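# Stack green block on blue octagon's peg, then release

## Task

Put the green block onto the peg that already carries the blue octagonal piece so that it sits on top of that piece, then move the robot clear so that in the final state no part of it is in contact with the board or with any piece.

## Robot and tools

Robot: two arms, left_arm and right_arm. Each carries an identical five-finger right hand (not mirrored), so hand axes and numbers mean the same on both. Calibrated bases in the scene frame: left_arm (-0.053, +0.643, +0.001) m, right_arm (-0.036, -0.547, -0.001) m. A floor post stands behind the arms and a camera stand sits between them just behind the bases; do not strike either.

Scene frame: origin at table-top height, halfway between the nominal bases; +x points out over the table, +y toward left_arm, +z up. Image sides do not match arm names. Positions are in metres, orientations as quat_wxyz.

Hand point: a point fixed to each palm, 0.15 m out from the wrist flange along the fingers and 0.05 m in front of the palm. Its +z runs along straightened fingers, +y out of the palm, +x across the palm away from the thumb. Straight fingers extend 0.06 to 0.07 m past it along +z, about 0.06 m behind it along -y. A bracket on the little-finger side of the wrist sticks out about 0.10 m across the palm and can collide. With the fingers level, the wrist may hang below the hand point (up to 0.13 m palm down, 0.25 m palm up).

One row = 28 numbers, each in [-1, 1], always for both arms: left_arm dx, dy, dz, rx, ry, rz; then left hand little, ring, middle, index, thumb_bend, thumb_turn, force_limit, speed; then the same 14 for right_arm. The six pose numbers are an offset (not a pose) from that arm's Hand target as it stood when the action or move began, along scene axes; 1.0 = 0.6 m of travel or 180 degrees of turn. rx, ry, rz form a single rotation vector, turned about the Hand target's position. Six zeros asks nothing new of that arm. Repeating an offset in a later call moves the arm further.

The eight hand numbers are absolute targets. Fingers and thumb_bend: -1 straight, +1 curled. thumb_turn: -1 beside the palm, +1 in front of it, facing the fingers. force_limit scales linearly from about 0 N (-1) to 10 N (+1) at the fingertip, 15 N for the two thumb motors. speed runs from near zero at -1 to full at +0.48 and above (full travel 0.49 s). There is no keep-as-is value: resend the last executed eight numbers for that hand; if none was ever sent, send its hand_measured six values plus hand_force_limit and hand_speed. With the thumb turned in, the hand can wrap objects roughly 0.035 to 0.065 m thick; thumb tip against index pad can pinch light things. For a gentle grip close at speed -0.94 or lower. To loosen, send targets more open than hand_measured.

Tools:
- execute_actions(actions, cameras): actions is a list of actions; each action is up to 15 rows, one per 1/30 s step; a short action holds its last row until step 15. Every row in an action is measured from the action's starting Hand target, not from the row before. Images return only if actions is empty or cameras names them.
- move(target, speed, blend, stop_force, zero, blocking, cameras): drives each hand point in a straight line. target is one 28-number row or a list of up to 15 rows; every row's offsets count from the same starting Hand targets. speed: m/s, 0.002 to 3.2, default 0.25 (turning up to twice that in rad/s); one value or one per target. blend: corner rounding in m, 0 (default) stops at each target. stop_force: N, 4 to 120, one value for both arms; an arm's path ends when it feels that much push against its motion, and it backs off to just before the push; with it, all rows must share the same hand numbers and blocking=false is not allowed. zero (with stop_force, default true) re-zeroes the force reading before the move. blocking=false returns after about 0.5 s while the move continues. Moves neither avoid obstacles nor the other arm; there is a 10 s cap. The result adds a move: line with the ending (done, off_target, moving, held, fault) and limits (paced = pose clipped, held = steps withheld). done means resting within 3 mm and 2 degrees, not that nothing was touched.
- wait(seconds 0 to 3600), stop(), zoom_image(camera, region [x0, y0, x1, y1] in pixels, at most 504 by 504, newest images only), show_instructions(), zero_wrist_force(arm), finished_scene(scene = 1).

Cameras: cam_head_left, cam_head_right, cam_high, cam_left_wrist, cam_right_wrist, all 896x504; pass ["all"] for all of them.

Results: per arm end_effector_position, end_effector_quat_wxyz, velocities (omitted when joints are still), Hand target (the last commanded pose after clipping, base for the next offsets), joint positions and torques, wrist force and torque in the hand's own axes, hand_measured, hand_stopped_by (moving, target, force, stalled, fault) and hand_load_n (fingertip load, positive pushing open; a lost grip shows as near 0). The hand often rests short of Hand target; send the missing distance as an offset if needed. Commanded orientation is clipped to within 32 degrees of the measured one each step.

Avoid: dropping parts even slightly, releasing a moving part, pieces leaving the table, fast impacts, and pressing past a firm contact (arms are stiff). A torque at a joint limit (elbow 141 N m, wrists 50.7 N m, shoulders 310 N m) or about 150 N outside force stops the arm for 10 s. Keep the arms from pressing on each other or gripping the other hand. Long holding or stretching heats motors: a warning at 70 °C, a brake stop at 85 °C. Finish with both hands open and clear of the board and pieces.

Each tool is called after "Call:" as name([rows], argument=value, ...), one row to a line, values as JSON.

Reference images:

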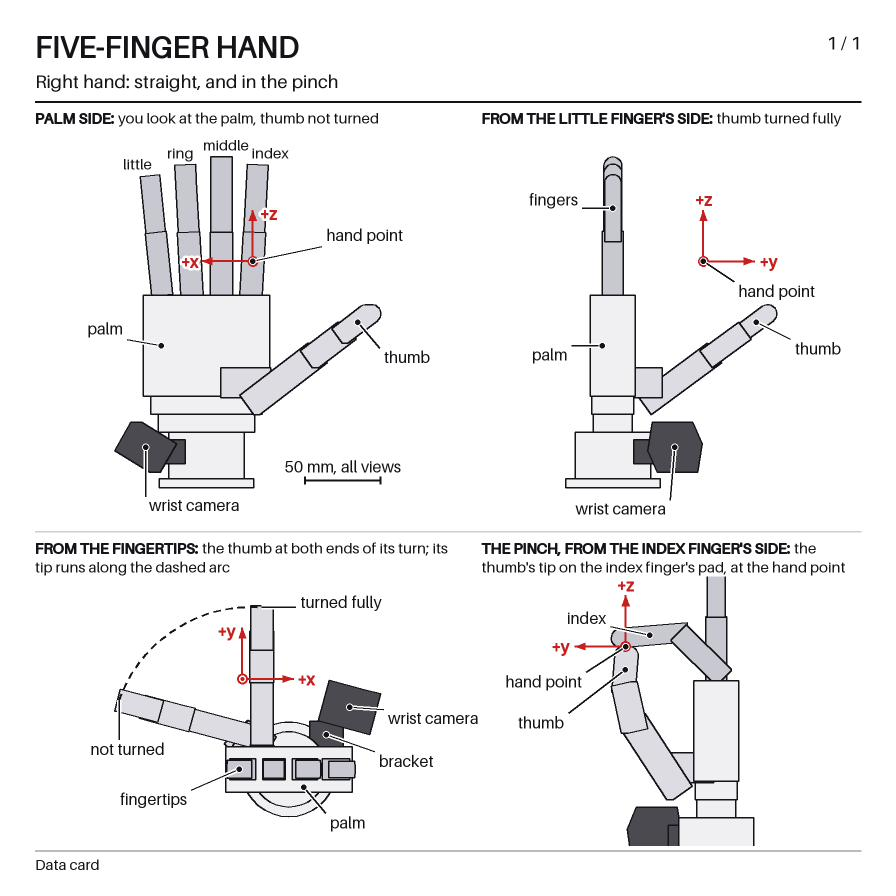

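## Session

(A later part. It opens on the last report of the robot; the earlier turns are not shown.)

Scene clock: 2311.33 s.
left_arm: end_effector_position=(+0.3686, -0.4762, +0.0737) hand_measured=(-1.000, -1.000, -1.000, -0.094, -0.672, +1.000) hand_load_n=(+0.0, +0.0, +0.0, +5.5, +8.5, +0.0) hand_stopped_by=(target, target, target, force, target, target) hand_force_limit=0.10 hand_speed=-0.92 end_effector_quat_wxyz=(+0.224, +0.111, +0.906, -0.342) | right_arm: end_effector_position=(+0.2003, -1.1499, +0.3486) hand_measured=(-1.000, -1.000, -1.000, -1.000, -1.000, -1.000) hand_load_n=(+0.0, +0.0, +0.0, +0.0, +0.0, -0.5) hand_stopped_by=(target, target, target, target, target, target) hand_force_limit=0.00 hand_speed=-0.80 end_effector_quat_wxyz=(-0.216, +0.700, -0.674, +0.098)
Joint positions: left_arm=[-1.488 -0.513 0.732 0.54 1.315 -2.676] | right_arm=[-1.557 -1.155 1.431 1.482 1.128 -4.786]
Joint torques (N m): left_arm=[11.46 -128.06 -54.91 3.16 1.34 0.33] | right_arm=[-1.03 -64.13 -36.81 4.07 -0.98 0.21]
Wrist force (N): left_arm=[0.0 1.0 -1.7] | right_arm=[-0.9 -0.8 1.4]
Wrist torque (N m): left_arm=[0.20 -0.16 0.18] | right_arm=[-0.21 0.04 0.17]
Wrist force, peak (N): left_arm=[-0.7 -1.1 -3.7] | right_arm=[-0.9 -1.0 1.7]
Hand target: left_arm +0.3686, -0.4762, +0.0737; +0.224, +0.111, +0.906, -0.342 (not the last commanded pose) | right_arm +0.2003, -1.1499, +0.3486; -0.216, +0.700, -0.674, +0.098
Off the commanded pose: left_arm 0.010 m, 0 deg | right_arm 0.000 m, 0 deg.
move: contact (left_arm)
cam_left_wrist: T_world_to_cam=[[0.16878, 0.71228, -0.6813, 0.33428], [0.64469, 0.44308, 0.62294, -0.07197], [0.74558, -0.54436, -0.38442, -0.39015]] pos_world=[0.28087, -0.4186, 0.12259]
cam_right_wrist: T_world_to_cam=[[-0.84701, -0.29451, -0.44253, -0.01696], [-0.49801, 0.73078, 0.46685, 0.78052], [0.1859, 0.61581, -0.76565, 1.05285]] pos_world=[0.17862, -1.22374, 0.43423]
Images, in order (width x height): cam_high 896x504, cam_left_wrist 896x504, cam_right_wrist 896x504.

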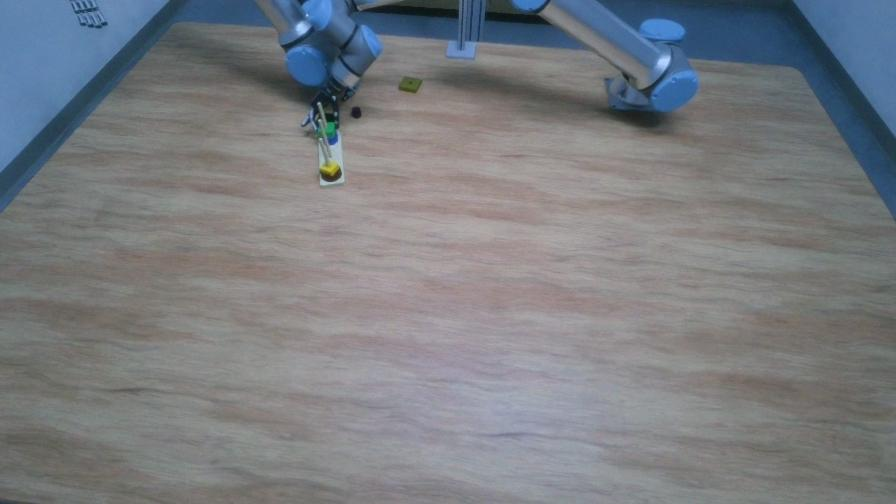

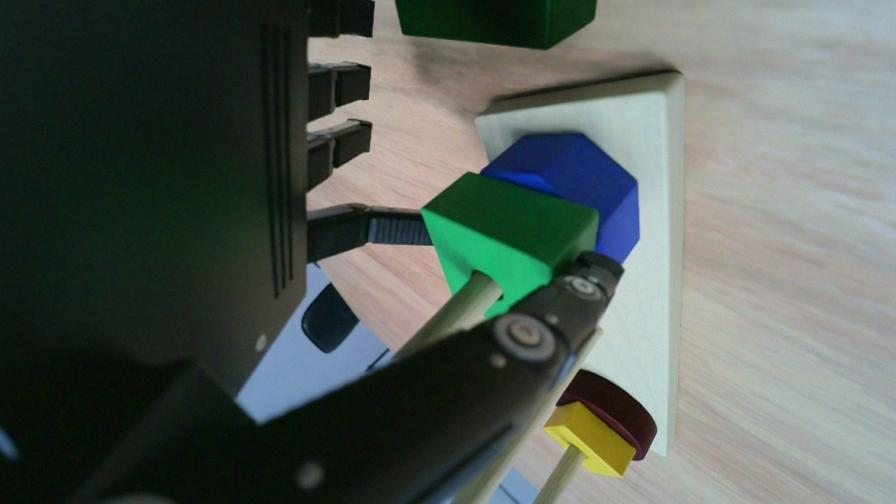

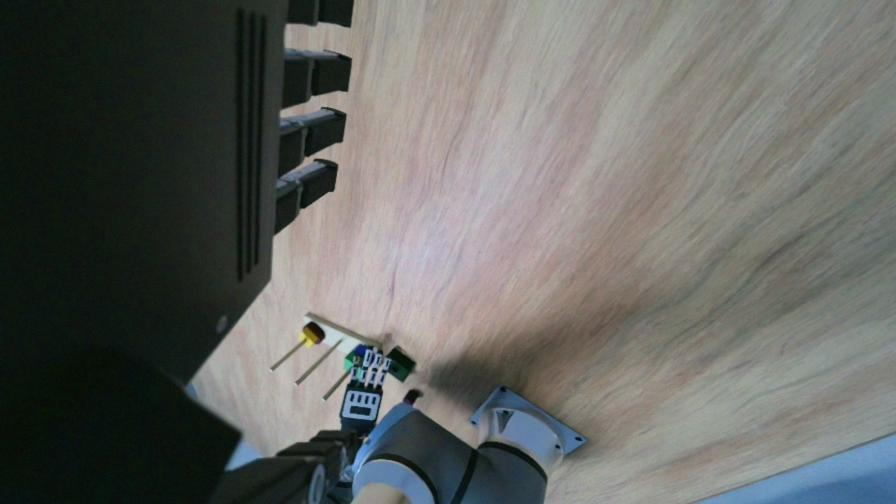

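Call:
move(target=[0,0,0,0,0,0,-1,-1,-1,-0.4,-0.85,1,0.1,-0.9,0,0,0,0,0,0,-1,-1,-1,-1,-1,-1,0,-0.8], speed=0.02, cameras=["cam_left_wrist","cam_right_wrist","cam_high"])

Call:
zoom_image(camera="cam_left_wrist", region=[400, 100, 740, 320])

Call:
zoom_image(camera="cam_high", region=[280, 70, 360, 150])

Scene clock: 2369.83 s.
left_arm: end_effector_position=(+0.3686, -0.4762, +0.0737) hand_measured=(-1.000, -1.000, -1.000, -0.400, -0.850, +1.000) hand_load_n=(+0.0, +0.0, +0.0, +0.0, +0.0, +0.0) hand_stopped_by=(target, target, target, target, target, target) hand_force_limit=0.10 hand_speed=-0.90 end_effector_quat_wxyz=(+0.224, +0.111, +0.906, -0.342) | right_arm: end_effector_position=(+0.2003, -1.1499, +0.3486) hand_measured=(-1.000, -1.000, -1.000, -1.000, -1.000, -1.000) hand_load_n=(+0.0, +0.0, +0.0, +0.0, +0.0, +0.0) hand_stopped_by=(target, target, target, target, target, target) hand_force_limit=0.00 hand_speed=-0.80 end_effector_quat_wxyz=(-0.216, +0.700, -0.674, +0.098)
Joint positions: left_arm=[-1.488 -0.513 0.732 0.54 1.315 -2.676] | right_arm=[-1.557 -1.155 1.431 1.482 1.128 -4.786]
Joint torques (N m): left_arm=[10.39 -125.02 -52.23 1.71 1.2 0.1] | right_arm=[1.55 -65.12 -37.29 4.14 -1.29 0.11]
Wrist force (N): left_arm=[0.7 1.3 -0.7] | right_arm=[-1.0 -0.7 1.2]
Wrist torque (N m): left_arm=[0.21 -0.08 0.14] | right_arm=[-0.18 0.07 0.17]
Wrist force, peak (N): left_arm=[-0.2 0.8 -2.8] | right_arm=[-0.9 -0.7 1.9]
Hand target: left_arm +0.3686, -0.4762, +0.0737; +0.224, +0.111, +0.906, -0.342 | right_arm +0.2003, -1.1499, +0.3486; -0.216, +0.700, -0.674, +0.098
Off the commanded pose: left_arm 0.000 m, 0 deg | right_arm 0.000 m, 0 deg.
move: done
cam_left_wrist: T_world_to_cam=[[0.16878, 0.71228, -0.6813, 0.33428], [0.64469, 0.44308, 0.62294, -0.07197], [0.74558, -0.54436, -0.38442, -0.39015]] pos_world=[0.28087, -0.4186, 0.12259]
cam_right_wrist: T_world_to_cam=[[-0.84701, -0.29451, -0.44253, -0.01696], [-0.49801, 0.73078, 0.46685, 0.78052], [0.1859, 0.61581, -0.76565, 1.05285]] pos_world=[0.17862, -1.22374, 0.43423]
Images, in order (width x height): cam_high 896x504, cam_left_wrist 896x504, cam_right_wrist 896x504.

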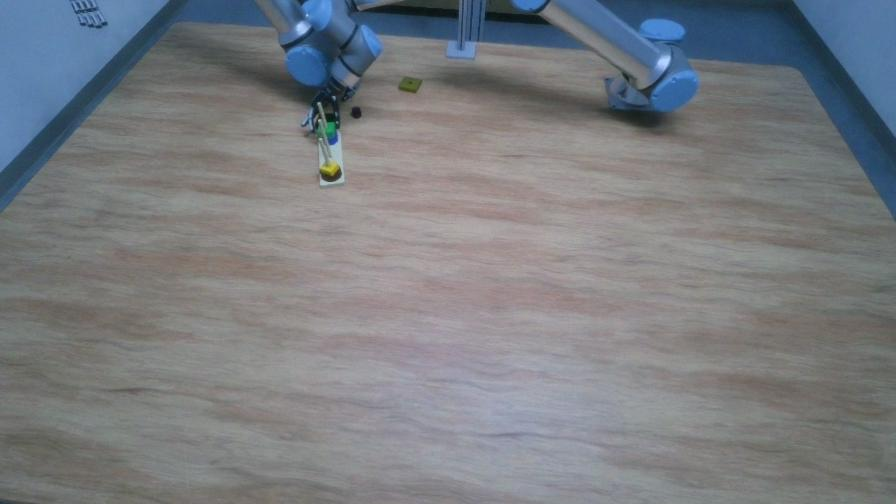

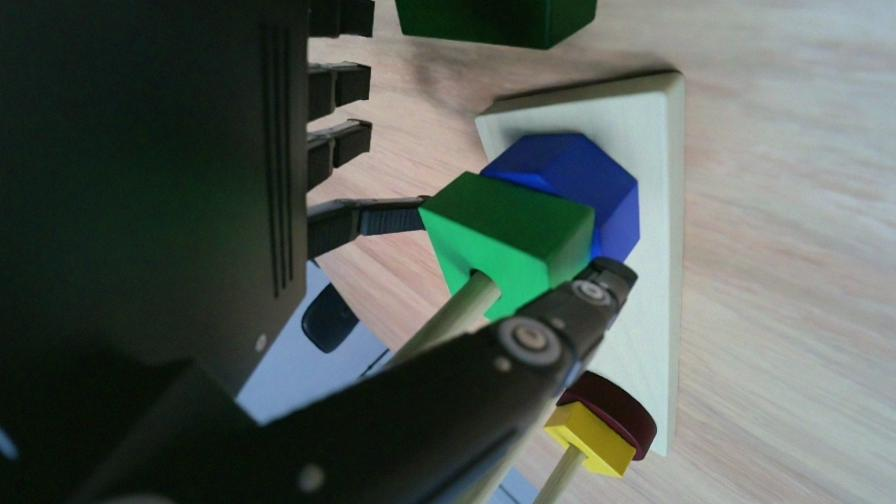

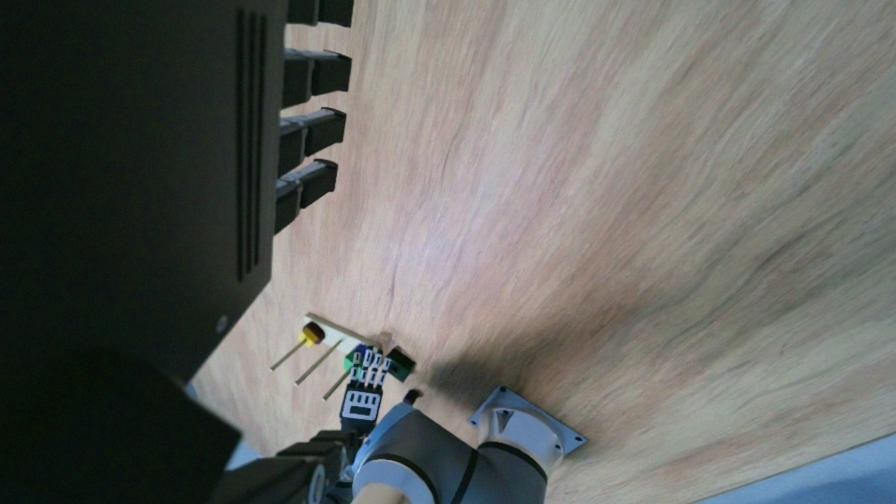

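Scaled by 1.482 from the camera's image (finer frame: 1280x720).

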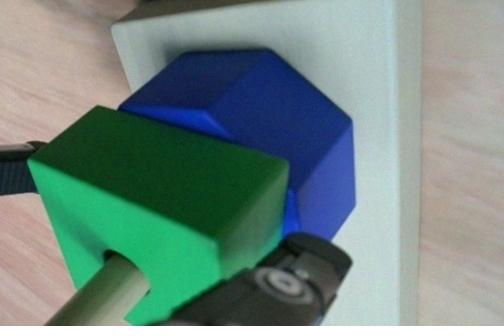

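Scaled by 6.300 from the camera's image (finer frame: 1280x720).

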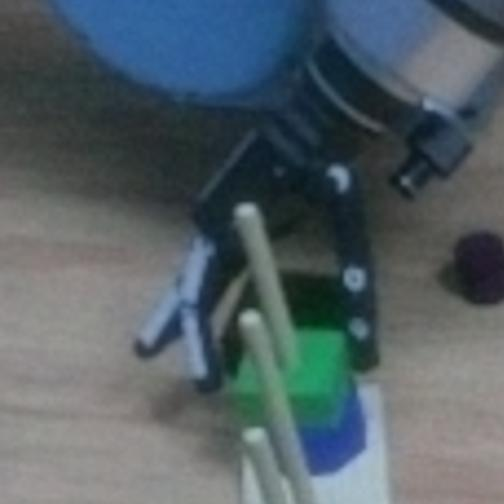

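Call:
move(target=[0,0,0,0,0,0,-1,-1,-1,-0.6,-1,1,0.1,-0.7,0,0,0,0,0,0,-1,-1,-1,-1,-1,-1,0,-0.8], speed=0.02, cameras=["cam_left_wrist"])

Call:
move(target=[0,0,0.05,0,0,0,-1,-1,-1,-0.6,-1,1,0.1,-0.7,0,0,0,0,0,0,-1,-1,-1,-1,-1,-1,0,-0.8], speed=0.03, cameras=["cam_left_wrist","cam_high"])

Scene clock: 2383.73 s.
left_arm: end_effector_position=(+0.3686, -0.4762, +0.0737) hand_measured=(-1.000, -1.000, -1.000, -0.600, -1.000, +1.000) hand_load_n=(+0.0, +0.0, -0.5, +0.0, +0.0, +0.0) hand_stopped_by=(target, target, target, target, target, target) hand_force_limit=0.10 hand_speed=-0.70 end_effector_quat_wxyz=(+0.224, +0.111, +0.906, -0.342) | right_arm: end_effector_position=(+0.2003, -1.1499, +0.3486) hand_measured=(-1.000, -1.000, -1.000, -1.000, -1.000, -1.000) hand_load_n=(+0.0, +0.0, +0.0, +0.0, +0.0, +0.0) hand_stopped_by=(target, target, target, target, target, target) hand_force_limit=0.00 hand_speed=-0.80 end_effector_quat_wxyz=(-0.216, +0.700, -0.674, +0.098)
Joint positions: left_arm=[-1.488 -0.513 0.732 0.54 1.315 -2.676] | right_arm=[-1.557 -1.155 1.431 1.482 1.128 -4.786]
Joint torques (N m): left_arm=[11 -113.89 -47.83 0.79 1.38 0.06] | right_arm=[0.1 -67.55 -36 4.12 -1.38 0.34]
Wrist force (N): left_arm=[1.4 1.3 -0.6] | right_arm=[-0.9 -0.8 1.6]
Wrist torque (N m): left_arm=[0.19 -0.18 0.19] | right_arm=[-0.23 0.04 0.17]
Wrist force, peak (N): left_arm=[1.2 2.0 -0.7] | right_arm=[-1.0 -0.6 1.8]
Hand target: left_arm +0.3686, -0.4762, +0.0737; +0.224, +0.111, +0.906, -0.342 | right_arm +0.2003, -1.1499, +0.3486; -0.216, +0.700, -0.674, +0.098
Off the commanded pose: left_arm 0.000 m, 0 deg | right_arm 0.000 m, 0 deg.
move: done
cam_left_wrist: T_world_to_cam=[[0.16878, 0.71228, -0.6813, 0.33428], [0.64469, 0.44308, 0.62294, -0.07197], [0.74558, -0.54436, -0.38442, -0.39015]] pos_world=[0.28087, -0.4186, 0.12259]

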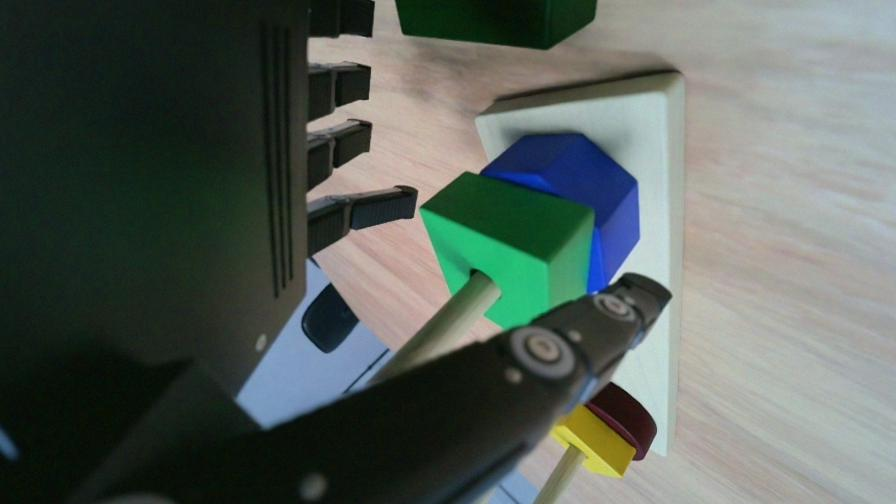

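Scene clock: 2385.00 s.
left_arm: end_effector_position=(+0.3686, -0.4762, +0.1040) hand_measured=(-1.000, -1.000, -1.000, -0.600, -1.000, +1.000) hand_load_n=(+0.0, +0.0, -0.5, +0.0, +0.0, +0.0) hand_stopped_by=(target, target, target, target, target, target) hand_force_limit=0.10 hand_speed=-0.70 end_effector_quat_wxyz=(+0.224, +0.111, +0.906, -0.342) | right_arm: end_effector_position=(+0.2003, -1.1499, +0.3486) hand_measured=(-1.000, -1.000, -1.000, -1.000, -1.000, -1.000) hand_load_n=(+0.0, +0.0, +0.0, +0.0, +0.0, +0.0) hand_stopped_by=(target, target, target, target, target, target) hand_force_limit=0.00 hand_speed=-0.80 end_effector_quat_wxyz=(-0.216, +0.700, -0.674, +0.098)
Joint positions: left_arm=[-1.488 -0.528 0.707 0.58 1.315 -2.676] | right_arm=[-1.557 -1.155 1.431 1.482 1.128 -4.786]
Joint torques (N m): left_arm=[10.91 -111.72 -34.8 -0.49 1.33 1.23] | right_arm=[-0.38 -65.28 -36.61 4.79 -0.96 0.47]
Wrist force (N): left_arm=[0.8 1.1 -0.8] | right_arm=[-0.9 -0.6 1.5]
Wrist torque (N m): left_arm=[0.17 -0.08 0.14] | right_arm=[-0.19 0.04 0.18]
Wrist force, peak (N): left_arm=[1.1 2.0 0.1] | right_arm=[-0.8 -0.9 1.8]
Hand target: left_arm +0.3686, -0.4762, +0.1037; +0.224, +0.111, +0.906, -0.342 | right_arm +0.2003, -1.1499, +0.3486; -0.216, +0.700, -0.674, +0.098
Off the commanded pose: left_arm 0.000 m, 0 deg | right_arm 0.000 m, 0 deg.
move: done
cam_left_wrist: T_world_to_cam=[[0.1688, 0.71215, -0.68143, 0.35488], [0.6447, 0.44318, 0.62287, -0.09079], [0.74557, -0.54445, -0.38431, -0.37856]] pos_world=[0.28087, -0.4186, 0.15289]
Images, in order (width x height): cam_high 896x504, cam_left_wrist 896x504.

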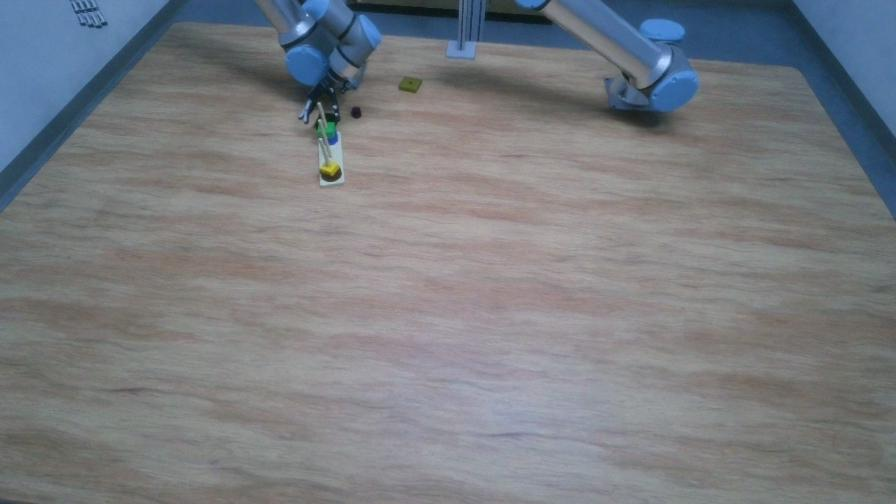

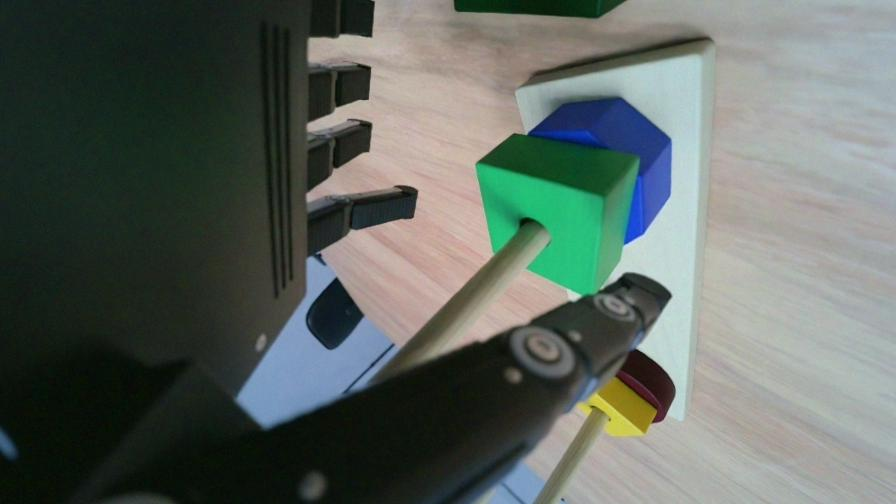

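Call:
move([
  [0,0,0.25,0,0,0,-1,-1,-1,-0.6,-1,1,0.1,-0.7,0,0,0,0,0,0,-1,-1,-1,-1,-1,-1,0,-0.8],
  [0,0.2,0.35,0,0,0,-1,-1,-1,-0.6,-1,1,0.1,-0.7,0,0,0,0,0,0,-1,-1,-1,-1,-1,-1,0,-0.8],
], speed=[0.08, 0.2], cameras=["all"])

Call:
zoom_image(camera="cam_left_wrist", region=[400, 100, 840, 400])

Call:
zoom_image(camera="cam_high", region=[280, 70, 360, 200])

Call:
zoom_image(camera="cam_right_wrist", region=[250, 280, 450, 440])

Scene clock: 2396.60 s.
left_arm: end_effector_position=(+0.3687, -0.3562, +0.3138) hand_measured=(-1.000, -1.000, -1.000, -0.600, -1.000, +1.000) hand_load_n=(+0.0, +0.0, -0.5, +0.0, +0.0, +0.0) hand_stopped_by=(target, target, target, target, target, target) hand_force_limit=0.10 hand_speed=-0.70 end_effector_quat_wxyz=(+0.224, +0.111, +0.906, -0.342) | right_arm: end_effector_position=(+0.2003, -1.1499, +0.3486) hand_measured=(-1.000, -1.000, -1.000, -1.000, -1.000, -1.000) hand_load_n=(+0.0, +0.0, +0.0, +0.0, +0.0, +0.0) hand_stopped_by=(target, target, target, target, target, target) hand_force_limit=0.00 hand_speed=-0.80 end_effector_quat_wxyz=(-0.216, +0.700, -0.674, +0.098)
Joint positions: left_arm=[-1.473 -0.849 0.924 0.682 1.326 -2.665] | right_arm=[-1.557 -1.155 1.431 1.482 1.128 -4.786]
Joint torques (N m): left_arm=[-16.98 -112.26 -32.72 2.85 -1.24 -1.52] | right_arm=[-2.25 -64.97 -36.8 4.53 -0.51 0.6]
Wrist force (N): left_arm=[0.4 1.5 -0.9] | right_arm=[-1.0 -0.7 1.4]
Wrist torque (N m): left_arm=[0.24 0.02 -0.13] | right_arm=[-0.20 0.06 0.17]
Wrist force, peak (N): left_arm=[0.9 2.2 -2.8] | right_arm=[-1.1 -0.8 1.8]
Hand target: left_arm +0.3686, -0.3562, +0.3137; +0.224, +0.111, +0.906, -0.342 | right_arm +0.2003, -1.1499, +0.3486; -0.216, +0.700, -0.674, +0.098
Off the commanded pose: left_arm 0.000 m, 0 deg | right_arm 0.000 m, 0 deg.
move: done
cam_left_wrist: T_world_to_cam=[[0.1688, 0.71215, -0.68143, 0.4123], [0.6447, 0.44318, 0.62287, -0.27465], [0.74557, -0.54445, -0.38431, -0.23271]] pos_world=[0.28097, -0.2986, 0.36259]
cam_right_wrist: T_world_to_cam=[[-0.84701, -0.29451, -0.44253, -0.01696], [-0.49801, 0.73078, 0.46685, 0.78052], [0.1859, 0.61581, -0.76565, 1.05285]] pos_world=[0.17862, -1.22374, 0.43423]

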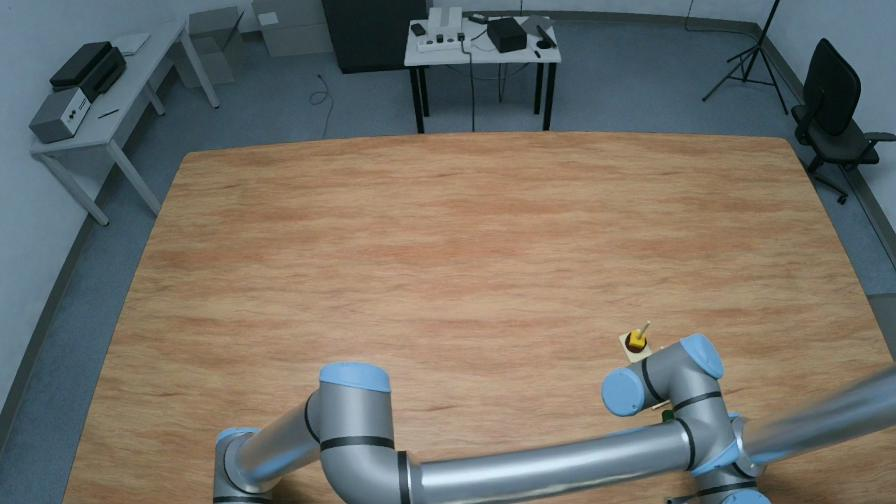

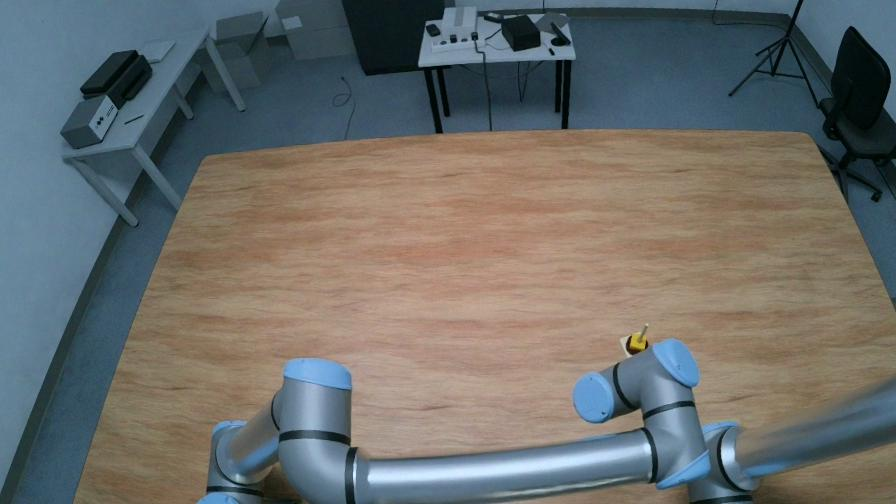

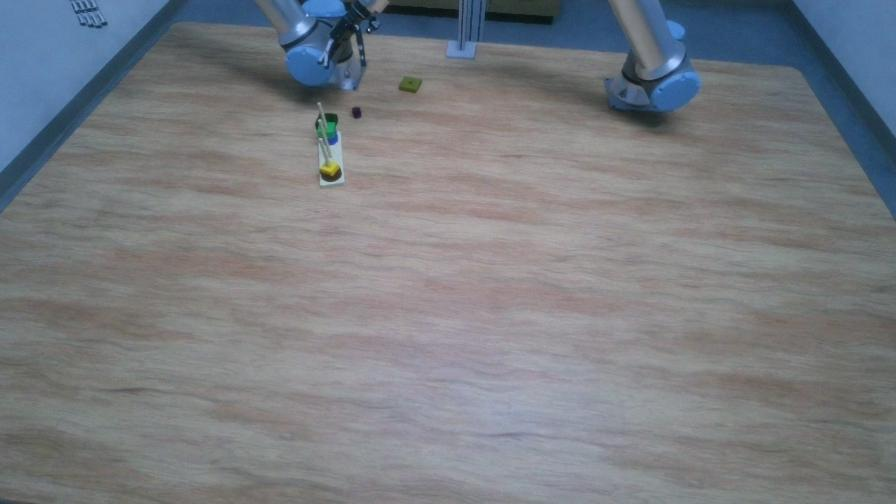

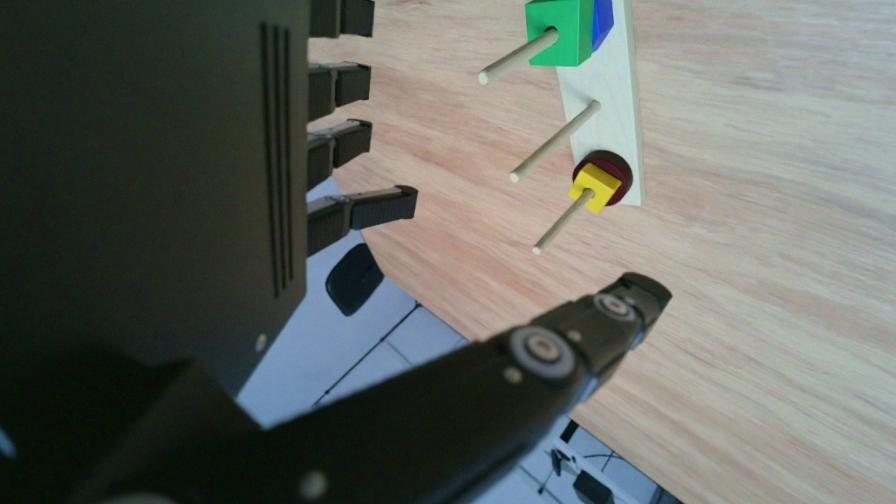

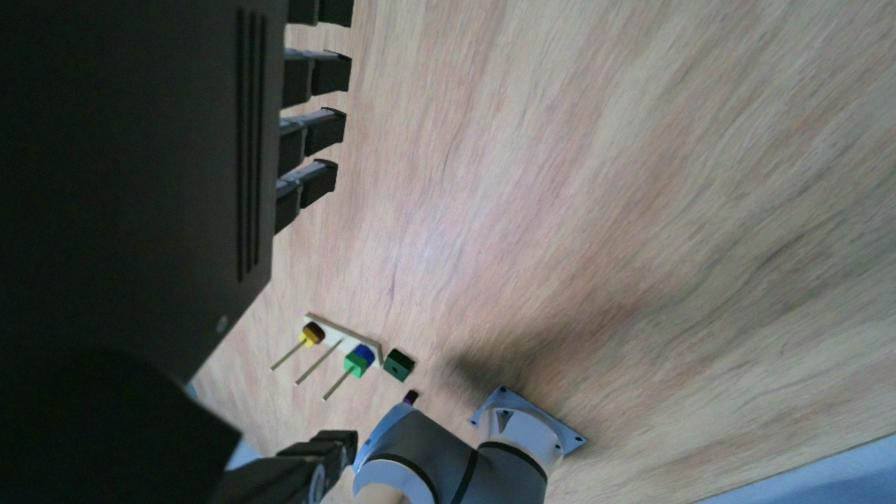

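Scaled by 1.145 from the camera's image (finer frame: 1280x720).

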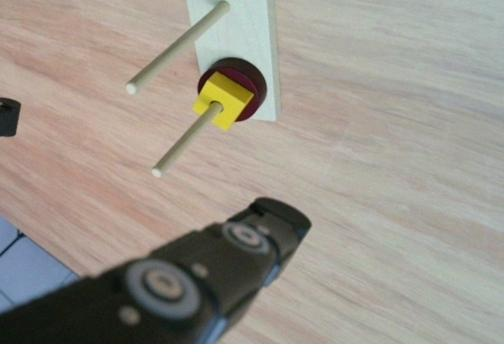

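Scaled by 3.877 from the camera's image (finer frame: 1280x720).

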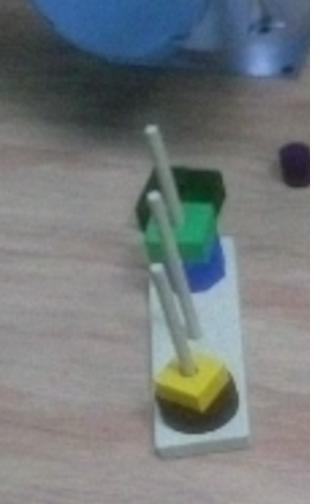

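Scaled by 2.520 from the camera's image (finer frame: 1280x720).

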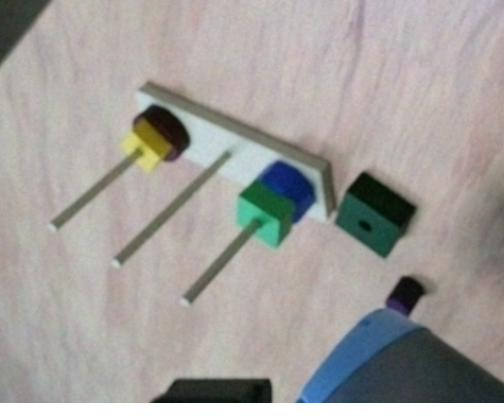

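The bright green block is threaded on the peg and rests on the blue eight-sided piece. Both arms are clear of the board and the pieces.

Call:
finished_scene()

The scene is finished: the task was done.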